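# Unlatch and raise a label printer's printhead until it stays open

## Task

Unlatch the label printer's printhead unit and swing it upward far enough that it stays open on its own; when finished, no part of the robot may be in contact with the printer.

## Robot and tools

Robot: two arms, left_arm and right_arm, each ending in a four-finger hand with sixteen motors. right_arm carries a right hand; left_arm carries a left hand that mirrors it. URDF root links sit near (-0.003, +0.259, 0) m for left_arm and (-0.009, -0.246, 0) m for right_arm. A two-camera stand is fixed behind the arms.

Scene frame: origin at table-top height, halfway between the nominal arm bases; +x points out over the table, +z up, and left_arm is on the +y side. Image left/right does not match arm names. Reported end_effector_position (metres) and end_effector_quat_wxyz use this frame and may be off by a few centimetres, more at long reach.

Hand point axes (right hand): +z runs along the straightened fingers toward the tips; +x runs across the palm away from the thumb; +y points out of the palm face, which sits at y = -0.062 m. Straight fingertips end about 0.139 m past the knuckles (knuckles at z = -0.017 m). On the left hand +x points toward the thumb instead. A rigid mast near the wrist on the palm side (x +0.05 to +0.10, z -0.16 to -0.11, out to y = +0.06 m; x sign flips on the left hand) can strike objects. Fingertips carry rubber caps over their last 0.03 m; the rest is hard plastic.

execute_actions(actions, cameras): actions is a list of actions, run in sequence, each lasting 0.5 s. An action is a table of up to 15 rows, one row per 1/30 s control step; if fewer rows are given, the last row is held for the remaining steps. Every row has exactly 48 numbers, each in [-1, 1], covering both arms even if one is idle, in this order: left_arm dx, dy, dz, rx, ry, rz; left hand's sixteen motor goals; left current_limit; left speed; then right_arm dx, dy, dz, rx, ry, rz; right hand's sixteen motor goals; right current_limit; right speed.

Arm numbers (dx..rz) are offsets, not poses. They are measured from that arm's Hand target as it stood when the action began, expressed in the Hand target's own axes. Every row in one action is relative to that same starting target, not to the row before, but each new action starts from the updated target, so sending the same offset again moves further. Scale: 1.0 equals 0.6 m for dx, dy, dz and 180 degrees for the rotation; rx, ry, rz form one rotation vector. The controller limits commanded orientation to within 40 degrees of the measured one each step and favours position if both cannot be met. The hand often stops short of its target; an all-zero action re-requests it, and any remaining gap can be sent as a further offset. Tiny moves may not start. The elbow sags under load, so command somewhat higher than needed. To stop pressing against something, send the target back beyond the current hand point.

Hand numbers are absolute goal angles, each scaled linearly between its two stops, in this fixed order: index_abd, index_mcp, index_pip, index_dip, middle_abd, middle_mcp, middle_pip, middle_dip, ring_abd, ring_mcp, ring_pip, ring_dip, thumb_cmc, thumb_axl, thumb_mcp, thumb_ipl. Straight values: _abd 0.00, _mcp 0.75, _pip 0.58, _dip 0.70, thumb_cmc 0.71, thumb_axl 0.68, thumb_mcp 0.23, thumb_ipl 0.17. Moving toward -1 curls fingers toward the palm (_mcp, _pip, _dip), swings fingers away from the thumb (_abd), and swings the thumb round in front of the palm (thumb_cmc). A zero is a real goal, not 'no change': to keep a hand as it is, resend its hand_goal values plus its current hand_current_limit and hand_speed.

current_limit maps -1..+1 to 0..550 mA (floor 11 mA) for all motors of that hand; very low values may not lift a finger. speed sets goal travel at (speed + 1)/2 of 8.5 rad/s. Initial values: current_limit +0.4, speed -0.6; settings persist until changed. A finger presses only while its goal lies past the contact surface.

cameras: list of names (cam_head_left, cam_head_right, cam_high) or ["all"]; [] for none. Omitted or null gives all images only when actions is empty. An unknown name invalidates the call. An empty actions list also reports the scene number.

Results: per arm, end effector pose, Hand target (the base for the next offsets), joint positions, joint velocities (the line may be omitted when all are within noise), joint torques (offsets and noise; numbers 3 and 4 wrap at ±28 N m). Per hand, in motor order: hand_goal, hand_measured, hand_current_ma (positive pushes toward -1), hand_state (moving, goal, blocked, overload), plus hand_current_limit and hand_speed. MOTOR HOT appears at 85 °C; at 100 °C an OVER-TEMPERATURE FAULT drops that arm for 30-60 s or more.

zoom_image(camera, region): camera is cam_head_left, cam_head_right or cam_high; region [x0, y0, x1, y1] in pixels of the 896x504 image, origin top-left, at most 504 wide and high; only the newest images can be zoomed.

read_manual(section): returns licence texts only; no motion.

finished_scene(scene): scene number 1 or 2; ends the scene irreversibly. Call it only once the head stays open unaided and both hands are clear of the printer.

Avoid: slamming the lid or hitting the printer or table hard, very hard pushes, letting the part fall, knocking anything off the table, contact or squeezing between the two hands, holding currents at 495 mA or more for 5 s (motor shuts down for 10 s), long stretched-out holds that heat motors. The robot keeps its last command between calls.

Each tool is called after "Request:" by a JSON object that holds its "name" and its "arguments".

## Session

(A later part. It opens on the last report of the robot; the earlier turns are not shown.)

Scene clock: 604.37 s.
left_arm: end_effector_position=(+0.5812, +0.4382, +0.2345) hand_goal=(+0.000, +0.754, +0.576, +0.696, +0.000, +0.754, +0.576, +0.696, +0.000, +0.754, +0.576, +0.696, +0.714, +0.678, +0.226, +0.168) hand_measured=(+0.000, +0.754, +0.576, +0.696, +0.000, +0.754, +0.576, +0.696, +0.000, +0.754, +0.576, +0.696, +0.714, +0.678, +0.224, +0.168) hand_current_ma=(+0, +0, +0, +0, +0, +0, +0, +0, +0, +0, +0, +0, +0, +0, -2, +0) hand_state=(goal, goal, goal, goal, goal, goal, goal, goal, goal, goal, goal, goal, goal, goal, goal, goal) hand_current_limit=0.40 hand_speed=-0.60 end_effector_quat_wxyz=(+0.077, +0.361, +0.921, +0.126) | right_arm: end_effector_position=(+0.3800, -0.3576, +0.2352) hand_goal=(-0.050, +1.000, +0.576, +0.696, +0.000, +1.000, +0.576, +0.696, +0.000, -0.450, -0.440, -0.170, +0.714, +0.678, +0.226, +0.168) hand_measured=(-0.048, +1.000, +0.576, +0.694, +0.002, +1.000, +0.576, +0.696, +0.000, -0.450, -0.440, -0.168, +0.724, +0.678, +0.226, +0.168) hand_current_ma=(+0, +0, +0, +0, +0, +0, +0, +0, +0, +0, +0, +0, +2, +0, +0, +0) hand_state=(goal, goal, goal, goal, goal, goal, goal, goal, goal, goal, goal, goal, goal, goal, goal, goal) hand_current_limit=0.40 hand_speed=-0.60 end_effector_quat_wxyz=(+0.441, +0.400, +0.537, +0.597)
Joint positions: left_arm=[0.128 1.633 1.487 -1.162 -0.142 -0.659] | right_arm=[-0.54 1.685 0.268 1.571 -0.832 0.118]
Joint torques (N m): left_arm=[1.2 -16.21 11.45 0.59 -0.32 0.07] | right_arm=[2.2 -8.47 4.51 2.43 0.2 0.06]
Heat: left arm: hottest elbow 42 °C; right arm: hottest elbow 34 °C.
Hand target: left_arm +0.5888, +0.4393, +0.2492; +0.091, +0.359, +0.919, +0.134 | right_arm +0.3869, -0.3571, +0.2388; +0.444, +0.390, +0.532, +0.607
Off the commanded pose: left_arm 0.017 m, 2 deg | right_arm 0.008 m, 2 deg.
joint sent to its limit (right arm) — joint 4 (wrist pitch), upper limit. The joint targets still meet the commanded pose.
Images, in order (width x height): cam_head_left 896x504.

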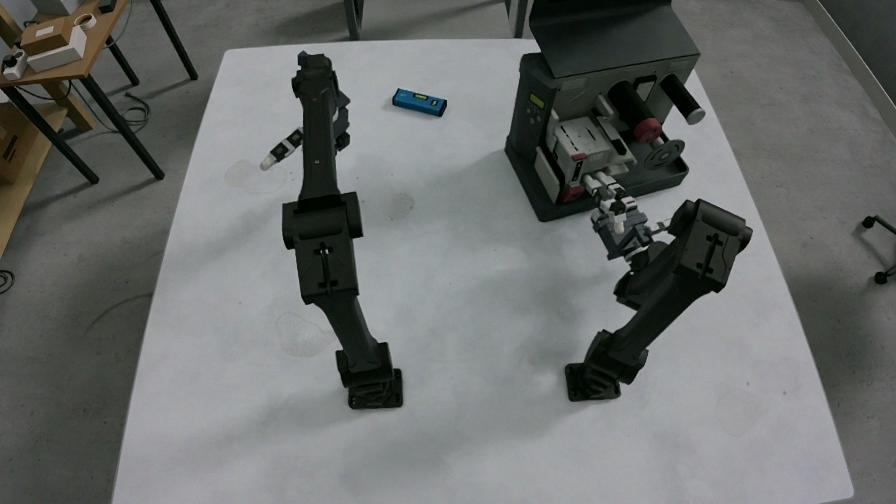

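Request:
{"name": "execute_actions", "arguments": {"actions": [[[0,0,0,0,0,0,0,0.754,0.576,0.696,0,0.754,0.576,0.696,0,0.754,0.576,0.696,0.714,0.678,0.226,0.168,0.4,-0.6,0,-0.014,0.04,-0.007,0,0,-0.05,1.0,0.576,0.696,0,1.0,0.576,0.696,0,-0.45,-0.44,-0.17,0.714,0.678,0.226,0.168,0.4,-0.6]],[[0,0,0,0,0,0,0,0.754,0.576,0.696,0,0.754,0.576,0.696,0,0.754,0.576,0.696,0.714,0.678,0.226,0.168,0.4,-0.6,0,-0.008,0.03,-0.007,0,0,-0.05,1.0,0.576,0.696,0,1.0,0.576,0.696,0,-0.45,-0.44,-0.17,0.714,0.678,0.226,0.168,0.4,-0.6]]], "cameras": ["cam_head_left","cam_high"]}}

Request:
{"name": "zoom_image", "arguments": {"camera": "cam_head_left", "region": [560, 140, 640, 210]}}

Request:
{"name": "zoom_image", "arguments": {"camera": "cam_high", "region": [350, 90, 450, 180]}}

Scene clock: 615.43 s.
left_arm: end_effector_position=(+0.5812, +0.4382, +0.2345) hand_goal=(+0.000, +0.754, +0.576, +0.696, +0.000, +0.754, +0.576, +0.696, +0.000, +0.754, +0.576, +0.696, +0.714, +0.678, +0.226, +0.168) hand_measured=(+0.000, +0.754, +0.576, +0.696, +0.000, +0.754, +0.576, +0.696, +0.000, +0.754, +0.576, +0.696, +0.714, +0.678, +0.224, +0.168) hand_current_ma=(+0, +0, +0, +0, +0, +0, +0, +0, +0, +0, +0, +0, +0, +0, -2, +0) hand_state=(goal, goal, goal, goal, goal, goal, goal, goal, goal, goal, goal, goal, goal, goal, goal, goal) hand_current_limit=0.40 hand_speed=-0.60 end_effector_quat_wxyz=(+0.077, +0.361, +0.921, +0.126) | right_arm: end_effector_position=(+0.4115, -0.3523, +0.2306) hand_goal=(-0.050, +1.000, +0.576, +0.696, +0.000, +1.000, +0.576, +0.696, +0.000, -0.450, -0.440, -0.170, +0.714, +0.678, +0.226, +0.168) hand_measured=(-0.048, +1.000, +0.576, +0.694, -0.010, +1.000, +0.586, +0.698, +0.000, -0.450, -0.440, -0.168, +0.724, +0.678, +0.226, +0.168) hand_current_ma=(+0, +0, +0, +0, -1, +0, +2, +0, +0, +0, +0, +0, +2, +0, +0, +0) hand_state=(goal, goal, goal, goal, goal, goal, goal, goal, goal, goal, goal, goal, goal, goal, goal, goal) hand_current_limit=0.40 hand_speed=-0.60 end_effector_quat_wxyz=(+0.451, +0.401, +0.526, +0.599)
Joint positions: left_arm=[0.128 1.633 1.487 -1.162 -0.142 -0.659] | right_arm=[-0.452 1.756 0.335 1.588 -0.723 0.118]
Joint torques (N m): left_arm=[1.2 -16.26 11.45 0.59 -0.32 0.07] | right_arm=[4.31 -8.76 6.06 1.91 0.34 -0.06]
Heat: left arm: hottest elbow 42 °C; right arm: hottest elbow 34 °C.
Hand target: left_arm +0.5888, +0.4393, +0.2492; +0.091, +0.359, +0.919, +0.134 | right_arm +0.4282, -0.3439, +0.2316; +0.452, +0.380, +0.519, +0.618
Off the commanded pose: left_arm 0.017 m, 2 deg | right_arm 0.019 m, 3 deg.
joint sent to its limit (right arm) — joint 4 (wrist pitch), upper limit. The joint targets still meet the commanded pose.
Images, in order (width x height): cam_head_left 896x504, cam_high 896x504.

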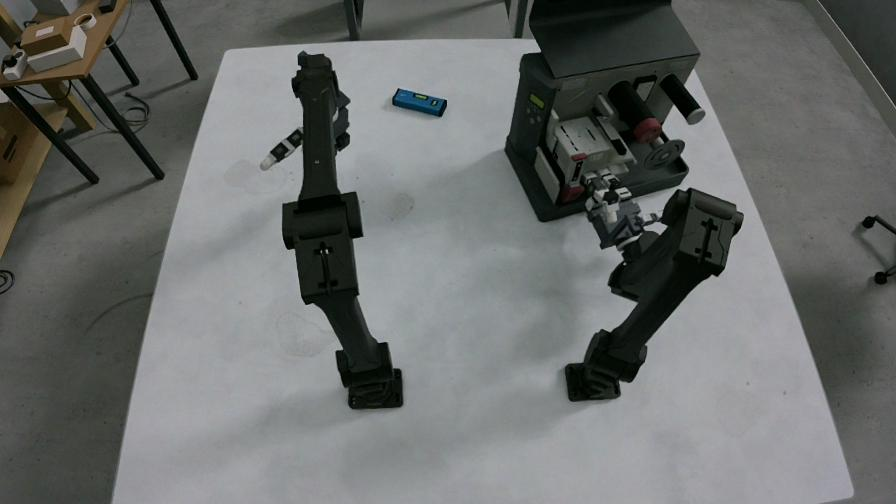

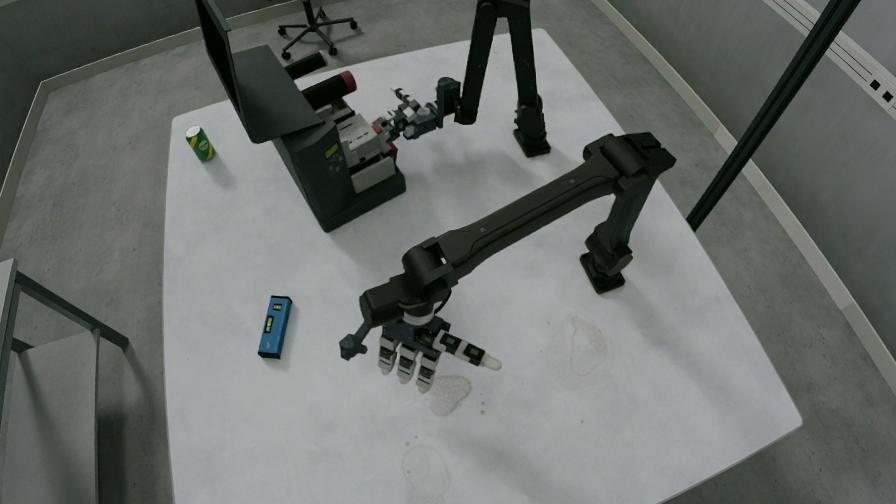

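Scaled by 6.300 from the camera's 896x504 image, which has a finer 1280x720 frame.

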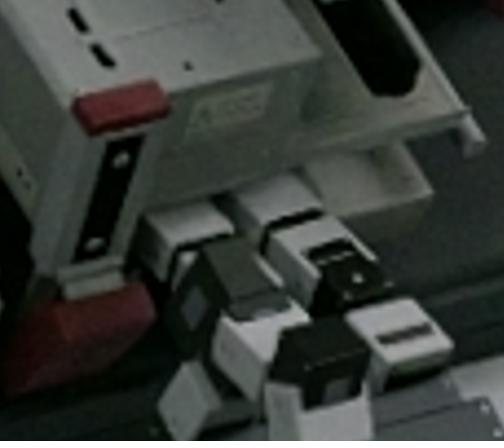

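Scaled by 5.040 from the camera's 896x504 image, which has a finer 1280x720 frame.

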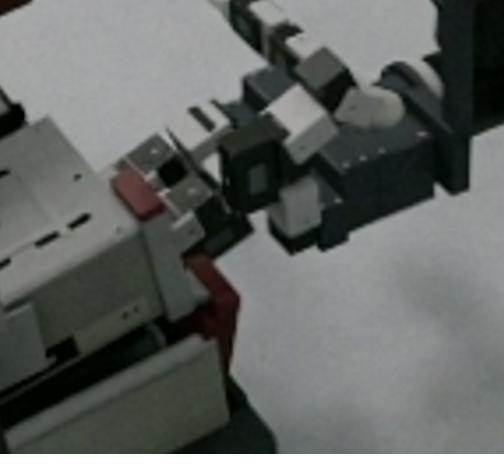

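Request:
{"name": "execute_actions", "arguments": {"actions": [[[0,0,0,0,0,0,0,0.754,0.576,0.696,0,0.754,0.576,0.696,0,0.754,0.576,0.696,0.714,0.678,0.226,0.168,0.4,-0.6,0,0.03,0,0,0,0,-0.05,1.0,0.4,0.6,0,1.0,0.4,0.6,0,-0.45,-0.44,-0.17,0.714,0.678,0.226,0.168,0.6,-0.6]],[[0,0,0,0,0,0,0,0.754,0.576,0.696,0,0.754,0.576,0.696,0,0.754,0.576,0.696,0.714,0.678,0.226,0.168,0.4,-0.6,0,0.035,0.01,0,0,0,-0.05,1.0,0.25,0.4,0,1.0,0.25,0.4,0,-0.45,-0.44,-0.17,0.714,0.678,0.226,0.168,0.7,-0.6]],[[0,0,0,0,0,0,0,0.754,0.576,0.696,0,0.754,0.576,0.696,0,0.754,0.576,0.696,0.714,0.678,0.226,0.168,0.4,-0.6,0,0.035,0.01,-0.015,0,0,-0.05,1.0,0.1,0.3,0,1.0,0.1,0.3,0,-0.45,-0.44,-0.17,0.714,0.678,0.226,0.168,0.7,-0.6]]], "cameras": ["cam_head_left","cam_high"]}}

Request:
{"name": "zoom_image", "arguments": {"camera": "cam_head_left", "region": [560, 140, 640, 210]}}

Request:
{"name": "zoom_image", "arguments": {"camera": "cam_high", "region": [350, 90, 450, 180]}}

Scene clock: 626.73 s.
left_arm: end_effector_position=(+0.5812, +0.4382, +0.2345) hand_goal=(+0.000, +0.754, +0.576, +0.696, +0.000, +0.754, +0.576, +0.696, +0.000, +0.754, +0.576, +0.696, +0.714, +0.678, +0.226, +0.168) hand_measured=(+0.000, +0.754, +0.576, +0.696, +0.000, +0.754, +0.576, +0.696, +0.000, +0.754, +0.576, +0.696, +0.714, +0.678, +0.224, +0.168) hand_current_ma=(+0, +0, +0, +0, +0, +0, +0, +0, +0, +0, +0, +0, +0, +0, -2, +0) hand_state=(goal, goal, goal, goal, goal, goal, goal, goal, goal, goal, goal, goal, goal, goal, goal, goal) hand_current_limit=0.40 hand_speed=-0.60 end_effector_quat_wxyz=(+0.077, +0.361, +0.921, +0.126) | right_arm: end_effector_position=(+0.4213, -0.3557, +0.2189) hand_goal=(-0.050, +1.000, +0.100, +0.300, +0.000, +1.000, +0.100, +0.300, +0.000, -0.450, -0.440, -0.170, +0.714, +0.678, +0.226, +0.168) hand_measured=(-0.088, +1.000, +0.260, +0.372, +0.010, +1.002, +0.424, +0.358, +0.000, -0.450, -0.440, -0.168, +0.724, +0.678, +0.226, +0.168) hand_current_ma=(-18, +0, +379, +82, +2, +0, +468, +56, +0, +0, +0, +0, +2, +0, +0, +0) hand_state=(blocked, goal, blocked, blocked, goal, goal, blocked, blocked, goal, goal, goal, goal, goal, goal, goal, goal) hand_current_limit=0.70 hand_speed=-0.60 end_effector_quat_wxyz=(+0.405, +0.449, +0.521, +0.603)
Joint positions: left_arm=[0.128 1.633 1.487 -1.162 -0.142 -0.659] | right_arm=[-0.437 1.698 0.326 1.443 -0.708 0.166]
Joint torques (N m): left_arm=[1.2 -16.21 11.45 0.59 -0.32 0.07] | right_arm=[4.66 -17.61 8.09 4.6 0.7 0.17]
Heat: left arm: hottest elbow 42 °C; right arm: hottest elbow 34 °C.
Hand target: left_arm +0.5888, +0.4393, +0.2492; +0.091, +0.359, +0.919, +0.134 | right_arm +0.4295, -0.3434, +0.2928; +0.461, +0.369, +0.504, +0.630
Off the commanded pose: left_arm 0.017 m, 2 deg | right_arm 0.075 m, 12 deg.
Images, in order (width x height): cam_head_left 896x504, cam_high 896x504.

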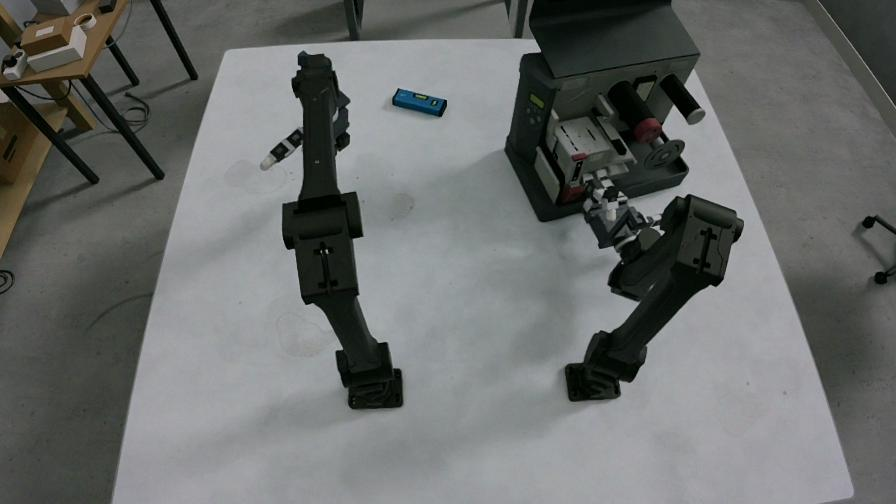

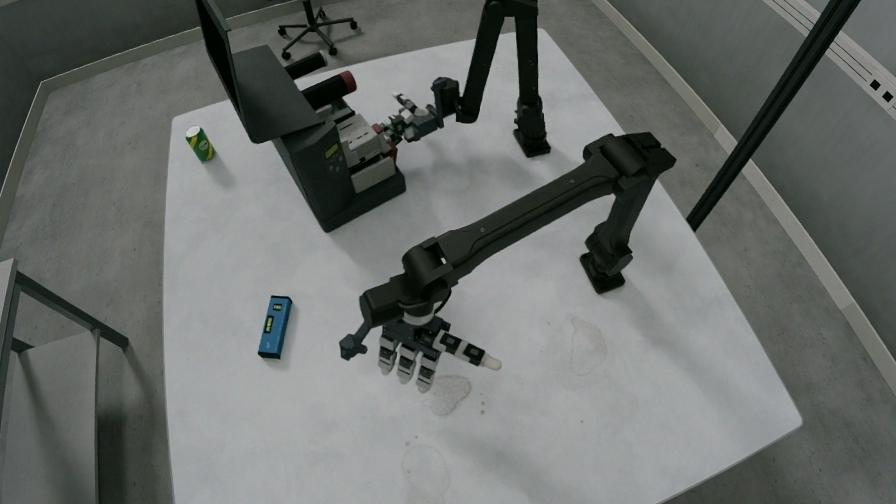

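Scaled by 6.300 from the camera's 896x504 image, which has a finer 1280x720 frame.

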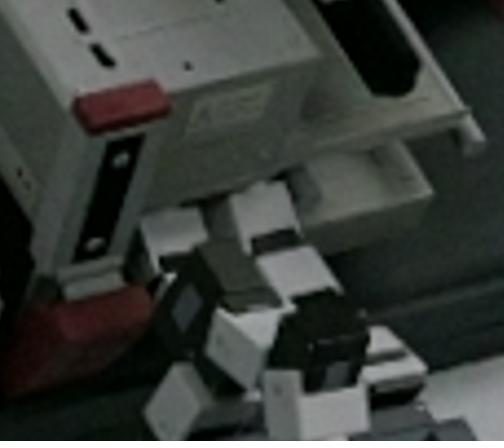

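Scaled by 5.040 from the camera's 896x504 image, which has a finer 1280x720 frame.

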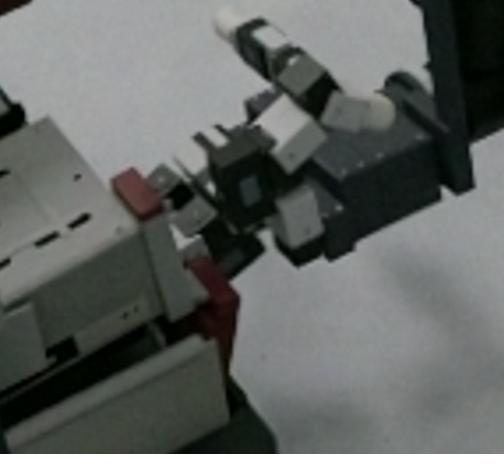

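Request:
{"name": "execute_actions", "arguments": {"actions": [[[0,0,0,0,0,0,0,0.754,0.576,0.696,0,0.754,0.576,0.696,0,0.754,0.576,0.696,0.714,0.678,0.226,0.168,0.4,-0.6,0,0.05,0,0,0,0,-0.05,1.0,0.1,0.3,0,1.0,0.1,0.3,0,-0.45,-0.44,-0.17,0.714,0.678,0.226,0.168,0.7,-0.6]]], "cameras": ["cam_head_left","cam_high"]}}

Request:
{"name": "zoom_image", "arguments": {"camera": "cam_head_left", "region": [560, 140, 640, 210]}}

Scene clock: 660.50 s.
left_arm: end_effector_position=(+0.5812, +0.4382, +0.2345) hand_goal=(+0.000, +0.754, +0.576, +0.696, +0.000, +0.754, +0.576, +0.696, +0.000, +0.754, +0.576, +0.696, +0.714, +0.678, +0.226, +0.168) hand_measured=(+0.000, +0.754, +0.576, +0.696, +0.000, +0.754, +0.576, +0.696, +0.000, +0.754, +0.576, +0.696, +0.714, +0.678, +0.224, +0.168) hand_current_ma=(+0, +0, +0, +0, +0, +0, +0, +0, +0, +0, +0, +0, +0, +0, -2, +0) hand_state=(goal, goal, goal, goal, goal, goal, goal, goal, goal, goal, goal, goal, goal, goal, goal, goal) hand_current_limit=0.40 hand_speed=-0.60 end_effector_quat_wxyz=(+0.077, +0.361, +0.921, +0.126) | right_arm: end_effector_position=(+0.4222, -0.3578, +0.2337) hand_goal=(-0.050, +1.000, +0.100, +0.300, +0.000, +1.000, +0.100, +0.300, +0.000, -0.450, -0.440, -0.170, +0.714, +0.678, +0.226, +0.168) hand_measured=(-0.070, +1.002, +0.206, +0.338, +0.038, +1.002, +0.298, +0.342, +0.000, -0.450, -0.440, -0.168, +0.724, +0.678, +0.226, +0.168) hand_current_ma=(-5, +0, +172, +23, +18, +0, +468, +30, +0, +0, +0, +0, +2, +0, +0, +0) hand_state=(goal, goal, blocked, blocked, blocked, goal, blocked, blocked, goal, goal, goal, goal, goal, goal, goal, goal) hand_current_limit=0.70 hand_speed=-0.60 end_effector_quat_wxyz=(+0.383, +0.468, +0.513, +0.609)
Joint positions: left_arm=[0.128 1.633 1.487 -1.162 -0.142 -0.659] | right_arm=[-0.435 1.579 0.32 1.304 -0.707 0.207]
Joint torques (N m): left_arm=[1.2 -16.21 11.45 0.59 -0.32 0.07] | right_arm=[2.96 -17.73 9.11 5.07 0.37 -0.28]
Heat: left arm: hottest elbow 42 °C; right arm: hottest elbow 36 °C.
Hand target: left_arm +0.5888, +0.4393, +0.2492; +0.091, +0.359, +0.919, +0.134 | right_arm +0.4233, -0.3455, +0.3220; +0.461, +0.369, +0.504, +0.630
Off the commanded pose: left_arm 0.017 m, 2 deg | right_arm 0.089 m, 15 deg.
Images, in order (width x height): cam_head_left 896x504, cam_high 896x504.

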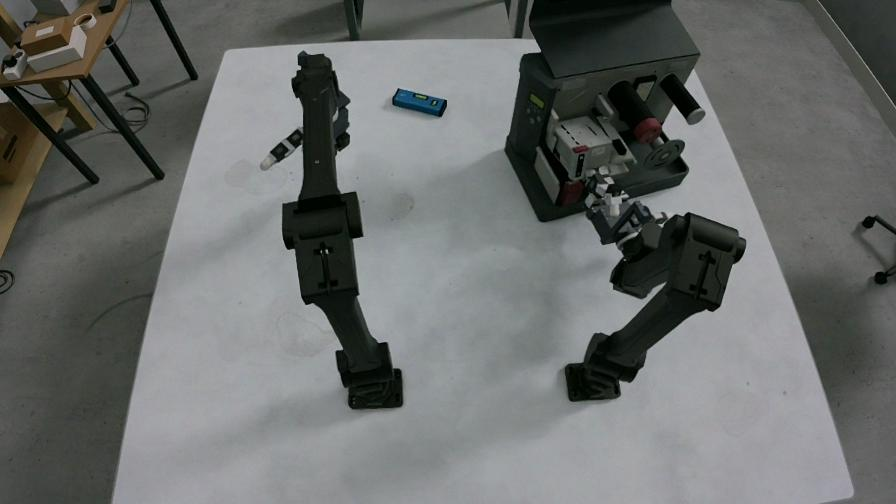

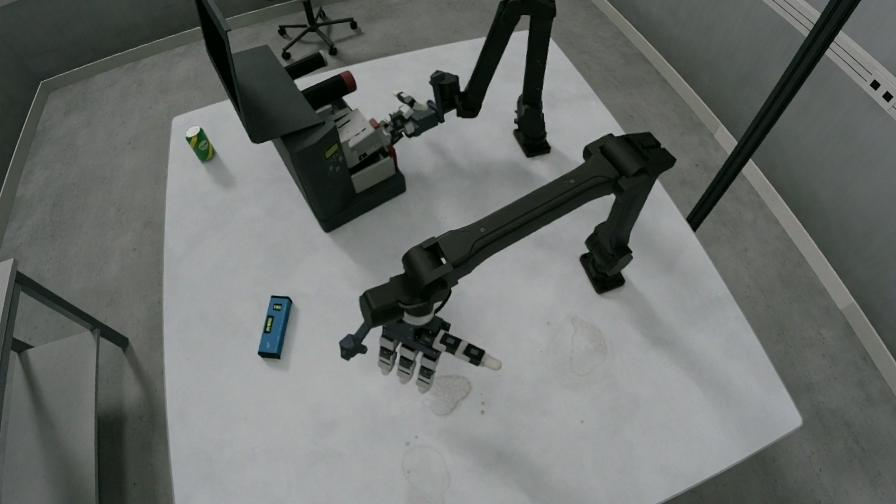

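Scaled by 6.300 from the camera's 896x504 image, which has a finer 1280x720 frame.

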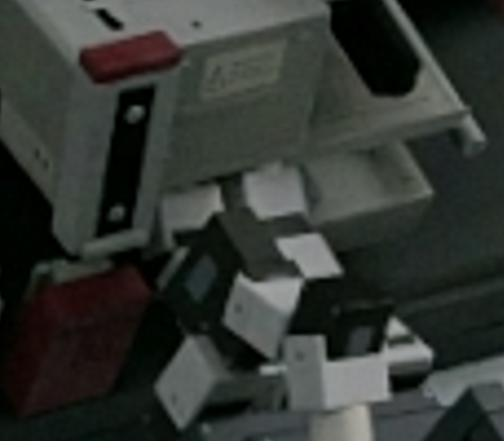

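Request:
{"name": "execute_actions", "arguments": {"actions": [[[0,0,0,0,0,0,0,0.754,0.576,0.696,0,0.754,0.576,0.696,0,0.754,0.576,0.696,0.714,0.678,0.226,0.168,0.4,-0.6,0,0.04,0.01,0,0,0,-0.05,1.0,0.1,0.3,0,1.0,0.1,0.3,0,-0.45,-0.44,-0.17,0.714,0.678,0.226,0.168,0.7,-0.6]]], "cameras": ["cam_head_left","cam_high"]}}

Request:
{"name": "zoom_image", "arguments": {"camera": "cam_head_left", "region": [560, 130, 640, 210]}}

Request:
{"name": "zoom_image", "arguments": {"camera": "cam_high", "region": [330, 80, 450, 200]}}

Scene clock: 673.50 s.
left_arm: end_effector_position=(+0.5812, +0.4382, +0.2345) hand_goal=(+0.000, +0.754, +0.576, +0.696, +0.000, +0.754, +0.576, +0.696, +0.000, +0.754, +0.576, +0.696, +0.714, +0.678, +0.226, +0.168) hand_measured=(+0.000, +0.754, +0.576, +0.696, +0.000, +0.754, +0.576, +0.696, +0.000, +0.754, +0.576, +0.696, +0.714, +0.678, +0.224, +0.168) hand_current_ma=(+0, +0, +0, +0, +0, +0, +0, +0, +0, +0, +0, +0, +0, +0, -2, +0) hand_state=(goal, goal, goal, goal, goal, goal, goal, goal, goal, goal, goal, goal, goal, goal, goal, goal) hand_current_limit=0.40 hand_speed=-0.60 end_effector_quat_wxyz=(+0.077, +0.361, +0.921, +0.126) | right_arm: end_effector_position=(+0.4136, -0.3550, +0.2719) hand_goal=(-0.050, +1.000, +0.100, +0.300, +0.000, +1.000, +0.100, +0.300, +0.000, -0.450, -0.440, -0.170, +0.714, +0.678, +0.226, +0.168) hand_measured=(-0.050, +1.000, +0.108, +0.304, +0.040, +1.002, +0.230, +0.328, +0.000, -0.450, -0.440, -0.168, +0.724, +0.678, +0.226, +0.168) hand_current_ma=(+0, +0, +1, +0, +20, +0, +257, +14, +0, +0, +0, +0, +2, +0, +0, +0) hand_state=(goal, goal, goal, goal, blocked, goal, blocked, blocked, goal, goal, goal, goal, goal, goal, goal, goal) hand_current_limit=0.70 hand_speed=-0.60 end_effector_quat_wxyz=(+0.398, +0.456, +0.508, +0.613)
Joint positions: left_arm=[0.128 1.633 1.487 -1.162 -0.142 -0.659] | right_arm=[-0.433 1.424 0.316 1.198 -0.698 0.213]
Joint torques (N m): left_arm=[1.2 -16.21 11.45 0.59 -0.32 0.07] | right_arm=[3.31 -12.81 11.73 4.56 0.12 -0.36]
Heat: left arm: hottest elbow 42 °C; right arm: hottest elbow 37 °C.
Hand target: left_arm +0.5888, +0.4393, +0.2492; +0.091, +0.359, +0.919, +0.134 | right_arm +0.4239, -0.3453, +0.3469; +0.461, +0.369, +0.504, +0.630
Off the commanded pose: left_arm 0.017 m, 2 deg | right_arm 0.076 m, 12 deg.
Images, in order (width x height): cam_head_left 896x504, cam_high 896x504.

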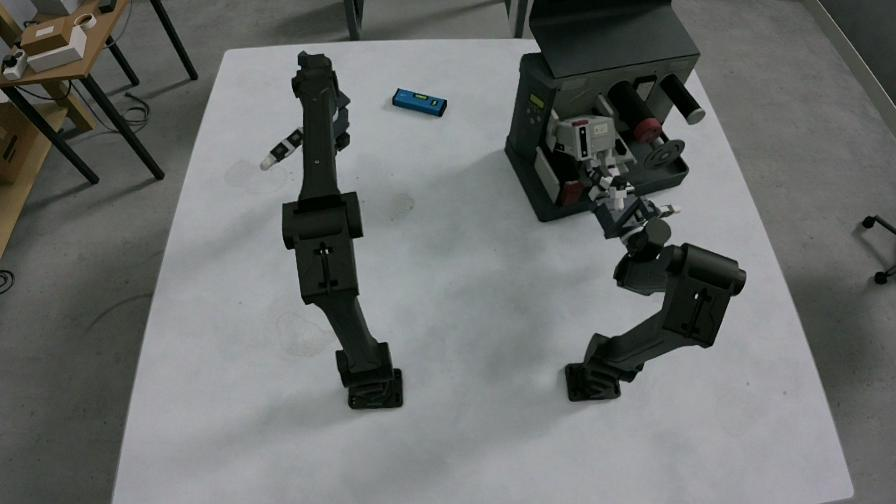

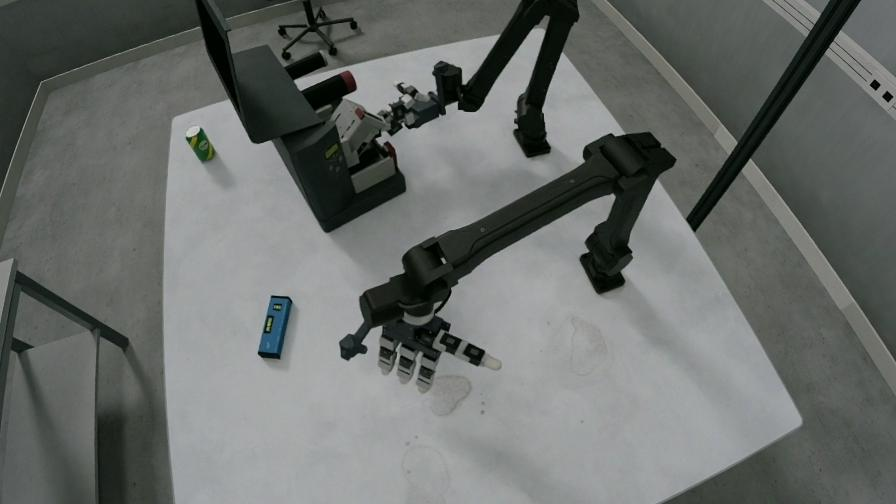

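Scaled by 6.300 from the camera's 896x504 image, which has a finer 1280x720 frame.

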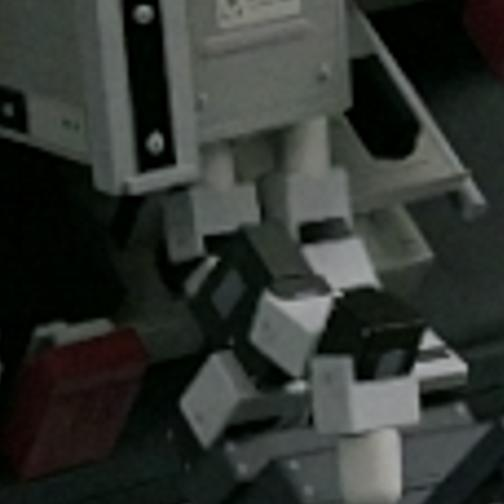

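Scaled by 4.200 from the camera's 896x504 image, which has a finer 1280x720 frame.

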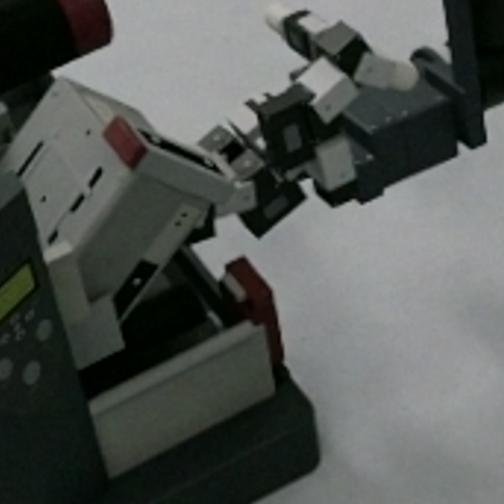

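Request:
{"name": "execute_actions", "arguments": {"actions": [[[0,0,0,0,0,0,0,0.754,0.576,0.696,0,0.754,0.576,0.696,0,0.754,0.576,0.696,0.714,0.678,0.226,0.168,0.4,-0.6,0,0.03,0.025,0,0,0,-0.05,1.0,0.1,0.3,0,1.0,0.1,0.3,0,-0.45,-0.44,-0.17,0.714,0.678,0.226,0.168,0.7,-0.6]]], "cameras": ["cam_head_left","cam_high"]}}

Request:
{"name": "zoom_image", "arguments": {"camera": "cam_head_left", "region": [560, 110, 640, 190]}}

Request:
{"name": "zoom_image", "arguments": {"camera": "cam_high", "region": [330, 80, 450, 200]}}

Scene clock: 682.73 s.
left_arm: end_effector_position=(+0.5812, +0.4382, +0.2345) hand_goal=(+0.000, +0.754, +0.576, +0.696, +0.000, +0.754, +0.576, +0.696, +0.000, +0.754, +0.576, +0.696, +0.714, +0.678, +0.226, +0.168) hand_measured=(+0.000, +0.754, +0.576, +0.696, +0.000, +0.754, +0.576, +0.696, +0.000, +0.754, +0.576, +0.696, +0.714, +0.678, +0.224, +0.168) hand_current_ma=(+0, +0, +0, +0, +0, +0, +0, +0, +0, +0, +0, +0, +0, +0, -2, +0) hand_state=(goal, goal, goal, goal, goal, goal, goal, goal, goal, goal, goal, goal, goal, goal, goal, goal) hand_current_limit=0.40 hand_speed=-0.60 end_effector_quat_wxyz=(+0.077, +0.361, +0.921, +0.126) | right_arm: end_effector_position=(+0.4165, -0.3519, +0.2938) hand_goal=(-0.050, +1.000, +0.100, +0.300, +0.000, +1.000, +0.100, +0.300, +0.000, -0.450, -0.440, -0.170, +0.714, +0.678, +0.226, +0.168) hand_measured=(-0.050, +1.000, +0.106, +0.302, +0.040, +1.002, +0.206, +0.334, +0.000, -0.450, -0.440, -0.168, +0.724, +0.678, +0.226, +0.168) hand_current_ma=(+0, +0, +1, +0, +21, +0, +175, +18, +0, +0, +0, +0, +2, +0, +0, +0) hand_state=(goal, goal, goal, goal, blocked, goal, blocked, blocked, goal, goal, goal, goal, goal, goal, goal, goal) hand_current_limit=0.70 hand_speed=-0.60 end_effector_quat_wxyz=(+0.408, +0.449, +0.506, +0.613)
Joint positions: left_arm=[0.128 1.633 1.487 -1.162 -0.142 -0.659] | right_arm=[-0.416 1.35 0.336 1.121 -0.674 0.207]
Joint torques (N m): left_arm=[1.2 -16.21 11.45 0.59 -0.32 0.07] | right_arm=[3.6 -11.99 14.15 3.25 0 -0.36]
Heat: left arm: hottest elbow 42 °C; right arm: hottest elbow 37 °C.
Hand target: left_arm +0.5888, +0.4393, +0.2492; +0.091, +0.359, +0.919, +0.134 | right_arm +0.4340, -0.3419, +0.3677; +0.461, +0.369, +0.504, +0.630
Off the commanded pose: left_arm 0.017 m, 2 deg | right_arm 0.077 m, 11 deg.
Images, in order (width x height): cam_head_left 896x504, cam_high 896x504.

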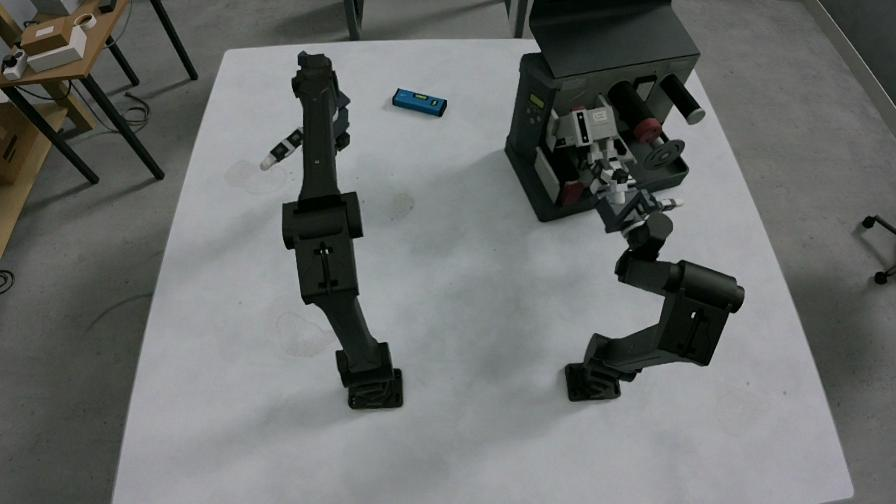

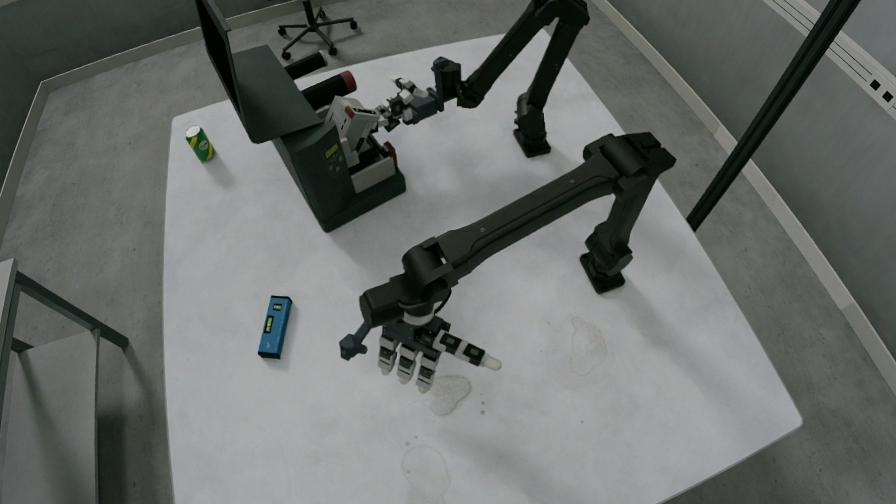

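Scaled by 6.300 from the camera's 896x504 image, which has a finer 1280x720 frame.

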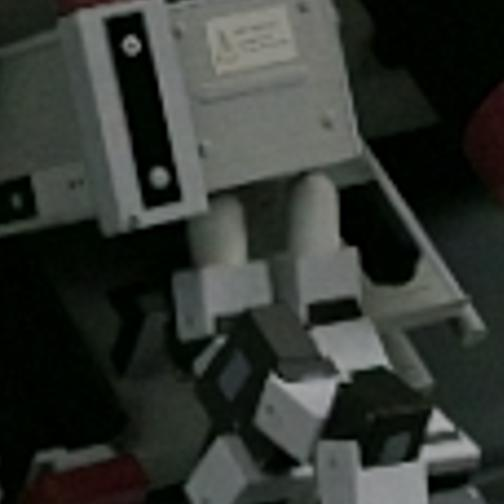

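Scaled by 4.200 from the camera's 896x504 image, which has a finer 1280x720 frame.

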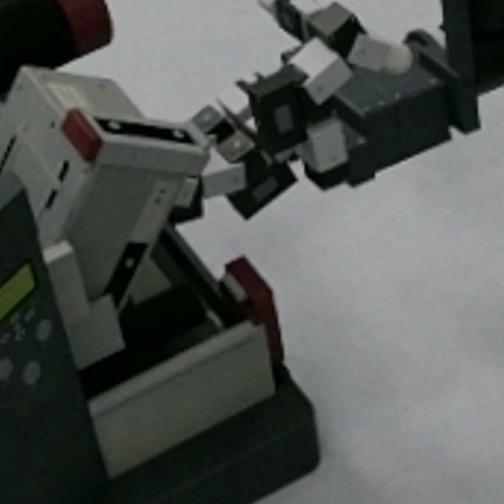

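Request:
{"name": "execute_actions", "arguments": {"actions": [[[0,0,0,0,0,0,0,0.754,0.576,0.696,0,0.754,0.576,0.696,0,0.754,0.576,0.696,0.714,0.678,0.226,0.168,0.4,-0.6,0,0.03,0.035,0,0,0,-0.05,1.0,0.1,0.3,0,1.0,0.1,0.3,0,-0.45,-0.44,-0.17,0.714,0.678,0.226,0.168,0.7,-0.6]]], "cameras": ["cam_head_left","cam_high"]}}

Request:
{"name": "zoom_image", "arguments": {"camera": "cam_head_left", "region": [560, 90, 660, 190]}}

Request:
{"name": "zoom_image", "arguments": {"camera": "cam_high", "region": [320, 70, 440, 190]}}

Scene clock: 691.43 s.
left_arm: end_effector_position=(+0.5812, +0.4382, +0.2345) hand_goal=(+0.000, +0.754, +0.576, +0.696, +0.000, +0.754, +0.576, +0.696, +0.000, +0.754, +0.576, +0.696, +0.714, +0.678, +0.226, +0.168) hand_measured=(+0.000, +0.754, +0.576, +0.696, +0.000, +0.754, +0.576, +0.696, +0.000, +0.754, +0.576, +0.696, +0.714, +0.678, +0.224, +0.168) hand_current_ma=(+0, +0, +0, +0, +0, +0, +0, +0, +0, +0, +0, +0, +0, +0, -2, +0) hand_state=(goal, goal, goal, goal, goal, goal, goal, goal, goal, goal, goal, goal, goal, goal, goal, goal) hand_current_limit=0.40 hand_speed=-0.60 end_effector_quat_wxyz=(+0.077, +0.361, +0.921, +0.126) | right_arm: end_effector_position=(+0.4288, -0.3480, +0.3137) hand_goal=(-0.050, +1.000, +0.100, +0.300, +0.000, +1.000, +0.100, +0.300, +0.000, -0.450, -0.440, -0.170, +0.714, +0.678, +0.226, +0.168) hand_measured=(-0.050, +1.000, +0.112, +0.302, +0.028, +1.000, +0.146, +0.308, +0.000, -0.450, -0.440, -0.168, +0.724, +0.678, +0.226, +0.168) hand_current_ma=(+0, +0, +3, +0, +10, +0, +34, +1, +0, +0, +0, +0, +2, +0, +0, +0) hand_state=(goal, goal, goal, goal, blocked, goal, blocked, goal, goal, goal, goal, goal, goal, goal, goal, goal) hand_current_limit=0.70 hand_speed=-0.60 end_effector_quat_wxyz=(+0.409, +0.448, +0.507, +0.613)
Joint positions: left_arm=[0.128 1.633 1.487 -1.162 -0.142 -0.659] | right_arm=[-0.388 1.299 0.381 1.025 -0.647 0.2]
Joint torques (N m): left_arm=[1.2 -16.21 11.45 0.59 -0.32 0.07] | right_arm=[3.9 -10.81 15.73 3.04 0.12 -0.42]
Heat: left arm: hottest elbow 42 °C; right arm: hottest elbow 39 °C.
Hand target: left_arm +0.5888, +0.4393, +0.2492; +0.091, +0.359, +0.919, +0.134 | right_arm +0.4498, -0.3369, +0.3899; +0.461, +0.369, +0.504, +0.630
Off the commanded pose: left_arm 0.017 m, 2 deg | right_arm 0.080 m, 11 deg.
Images, in order (width x height): cam_head_left 896x504, cam_high 896x504.

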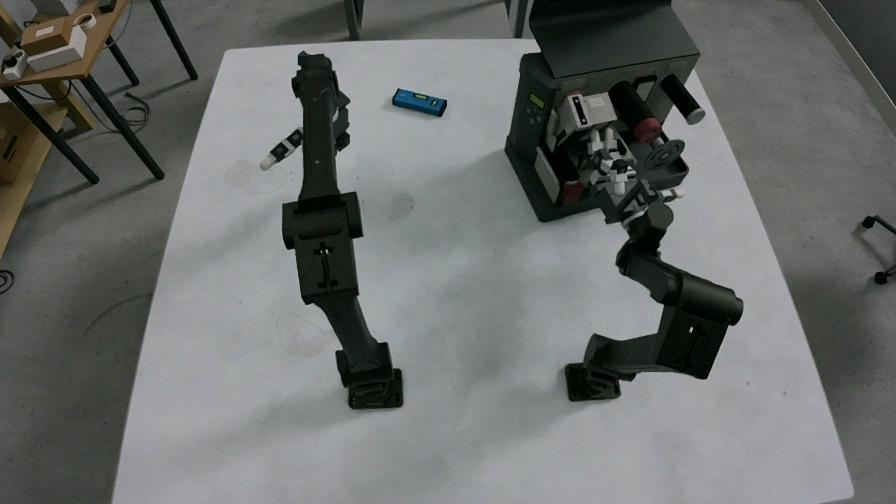

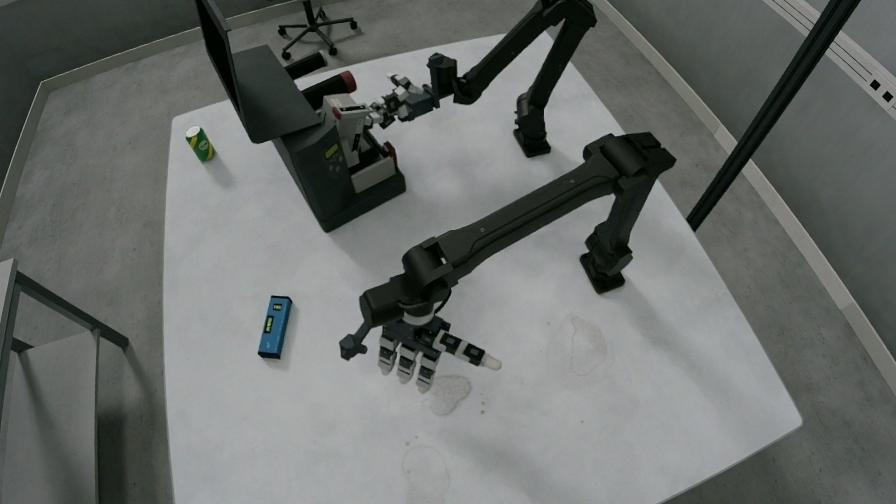

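Scaled by 5.040 from the camera's 896x504 image, which has a finer 1280x720 frame.

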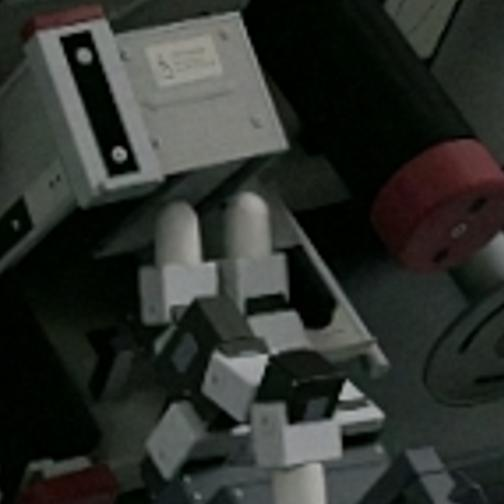

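Scaled by 4.200 from the camera's 896x504 image, which has a finer 1280x720 frame.

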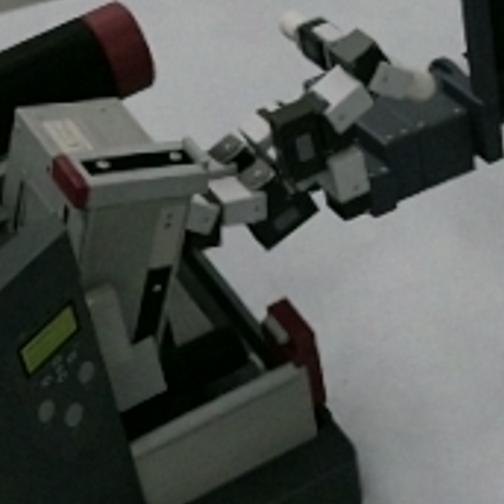

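Request:
{"name": "execute_actions", "arguments": {"actions": [[[0,0,0,0,0,0,0,0.754,0.576,0.696,0,0.754,0.576,0.696,0,0.754,0.576,0.696,0.714,0.678,0.226,0.168,0.4,-0.6,0,0.03,0.03,0,0,0,-0.05,1.0,0.1,0.3,0,1.0,0.1,0.3,0,-0.45,-0.44,-0.17,0.714,0.678,0.226,0.168,0.7,-0.6]]], "cameras": ["cam_head_left","cam_high"]}}

Request:
{"name": "zoom_image", "arguments": {"camera": "cam_head_left", "region": [560, 80, 660, 180]}}

Request:
{"name": "zoom_image", "arguments": {"camera": "cam_high", "region": [320, 70, 440, 190]}}

Scene clock: 702.07 s.
left_arm: end_effector_position=(+0.5812, +0.4382, +0.2345) hand_goal=(+0.000, +0.754, +0.576, +0.696, +0.000, +0.754, +0.576, +0.696, +0.000, +0.754, +0.576, +0.696, +0.714, +0.678, +0.226, +0.168) hand_measured=(+0.000, +0.754, +0.576, +0.696, +0.000, +0.754, +0.576, +0.696, +0.000, +0.754, +0.576, +0.696, +0.714, +0.678, +0.224, +0.168) hand_current_ma=(+0, +0, +0, +0, +0, +0, +0, +0, +0, +0, +0, +0, +0, +0, -2, +0) hand_state=(goal, goal, goal, goal, goal, goal, goal, goal, goal, goal, goal, goal, goal, goal, goal, goal) hand_current_limit=0.40 hand_speed=-0.60 end_effector_quat_wxyz=(+0.077, +0.361, +0.921, +0.126) | right_arm: end_effector_position=(+0.4348, -0.3468, +0.3140) hand_goal=(-0.050, +1.000, +0.100, +0.300, +0.000, +1.000, +0.100, +0.300, +0.000, -0.450, -0.440, -0.170, +0.714, +0.678, +0.226, +0.168) hand_measured=(-0.048, +1.000, +0.108, +0.302, +0.012, +1.000, +0.104, +0.280, +0.000, -0.450, -0.440, -0.168, +0.724, +0.678, +0.226, +0.168) hand_current_ma=(+0, +0, +1, +0, +2, +0, +0, -7, +0, +0, +0, +0, +2, +0, +0, +0) hand_state=(goal, goal, goal, goal, goal, goal, goal, goal, goal, goal, goal, goal, goal, goal, goal, goal) hand_current_limit=0.70 hand_speed=-0.60 end_effector_quat_wxyz=(+0.401, +0.462, +0.510, +0.605)
Joint positions: left_arm=[0.128 1.633 1.487 -1.162 -0.142 -0.659] | right_arm=[-0.375 1.266 0.393 0.938 -0.627 0.188]
Joint torques (N m): left_arm=[1.2 -16.26 11.44 0.59 -0.32 0.07] | right_arm=[4.78 -11.34 18.19 3.32 0.2 -0.34]
Heat: left arm: hottest elbow 42 °C; right arm: hottest elbow 41 °C.
Hand target: left_arm +0.5888, +0.4393, +0.2492; +0.091, +0.359, +0.919, +0.134 | right_arm +0.4627, -0.3328, +0.4114; +0.461, +0.369, +0.504, +0.630
Off the commanded pose: left_arm 0.017 m, 2 deg | right_arm 0.102 m, 13 deg.
Images, in order (width x height): cam_head_left 896x504, cam_high 896x504.

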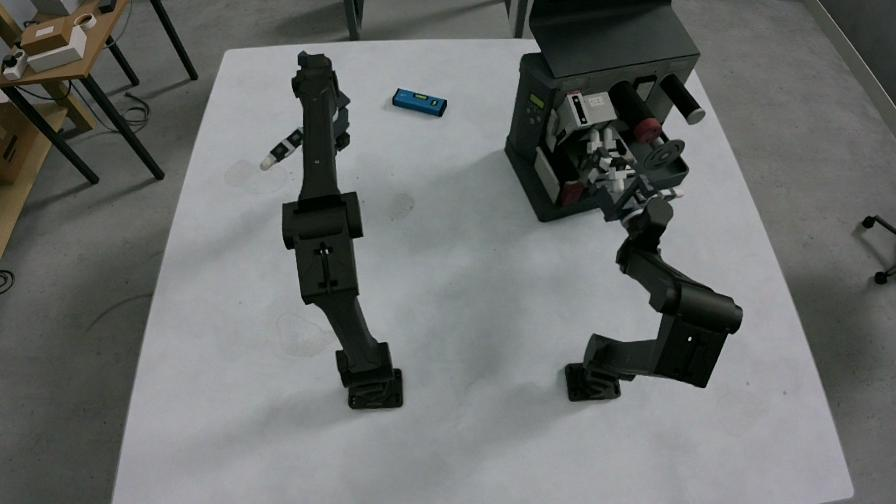

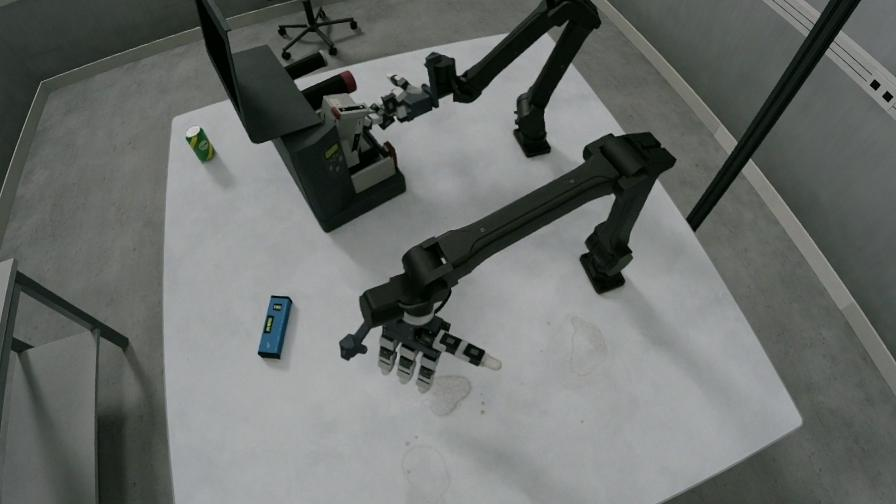

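Scaled by 5.040 from the camera's 896x504 image, which has a finer 1280x720 frame.

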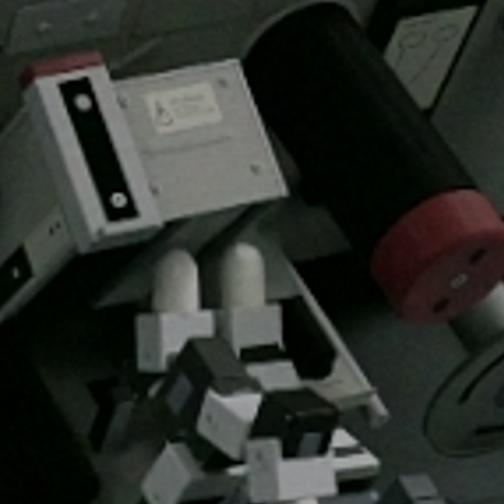

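Scaled by 4.200 from the camera's 896x504 image, which has a finer 1280x720 frame.

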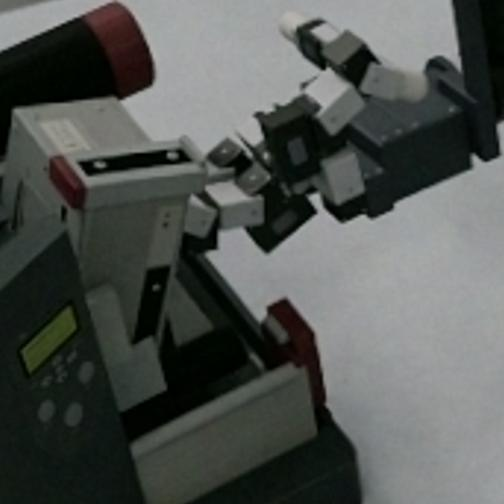

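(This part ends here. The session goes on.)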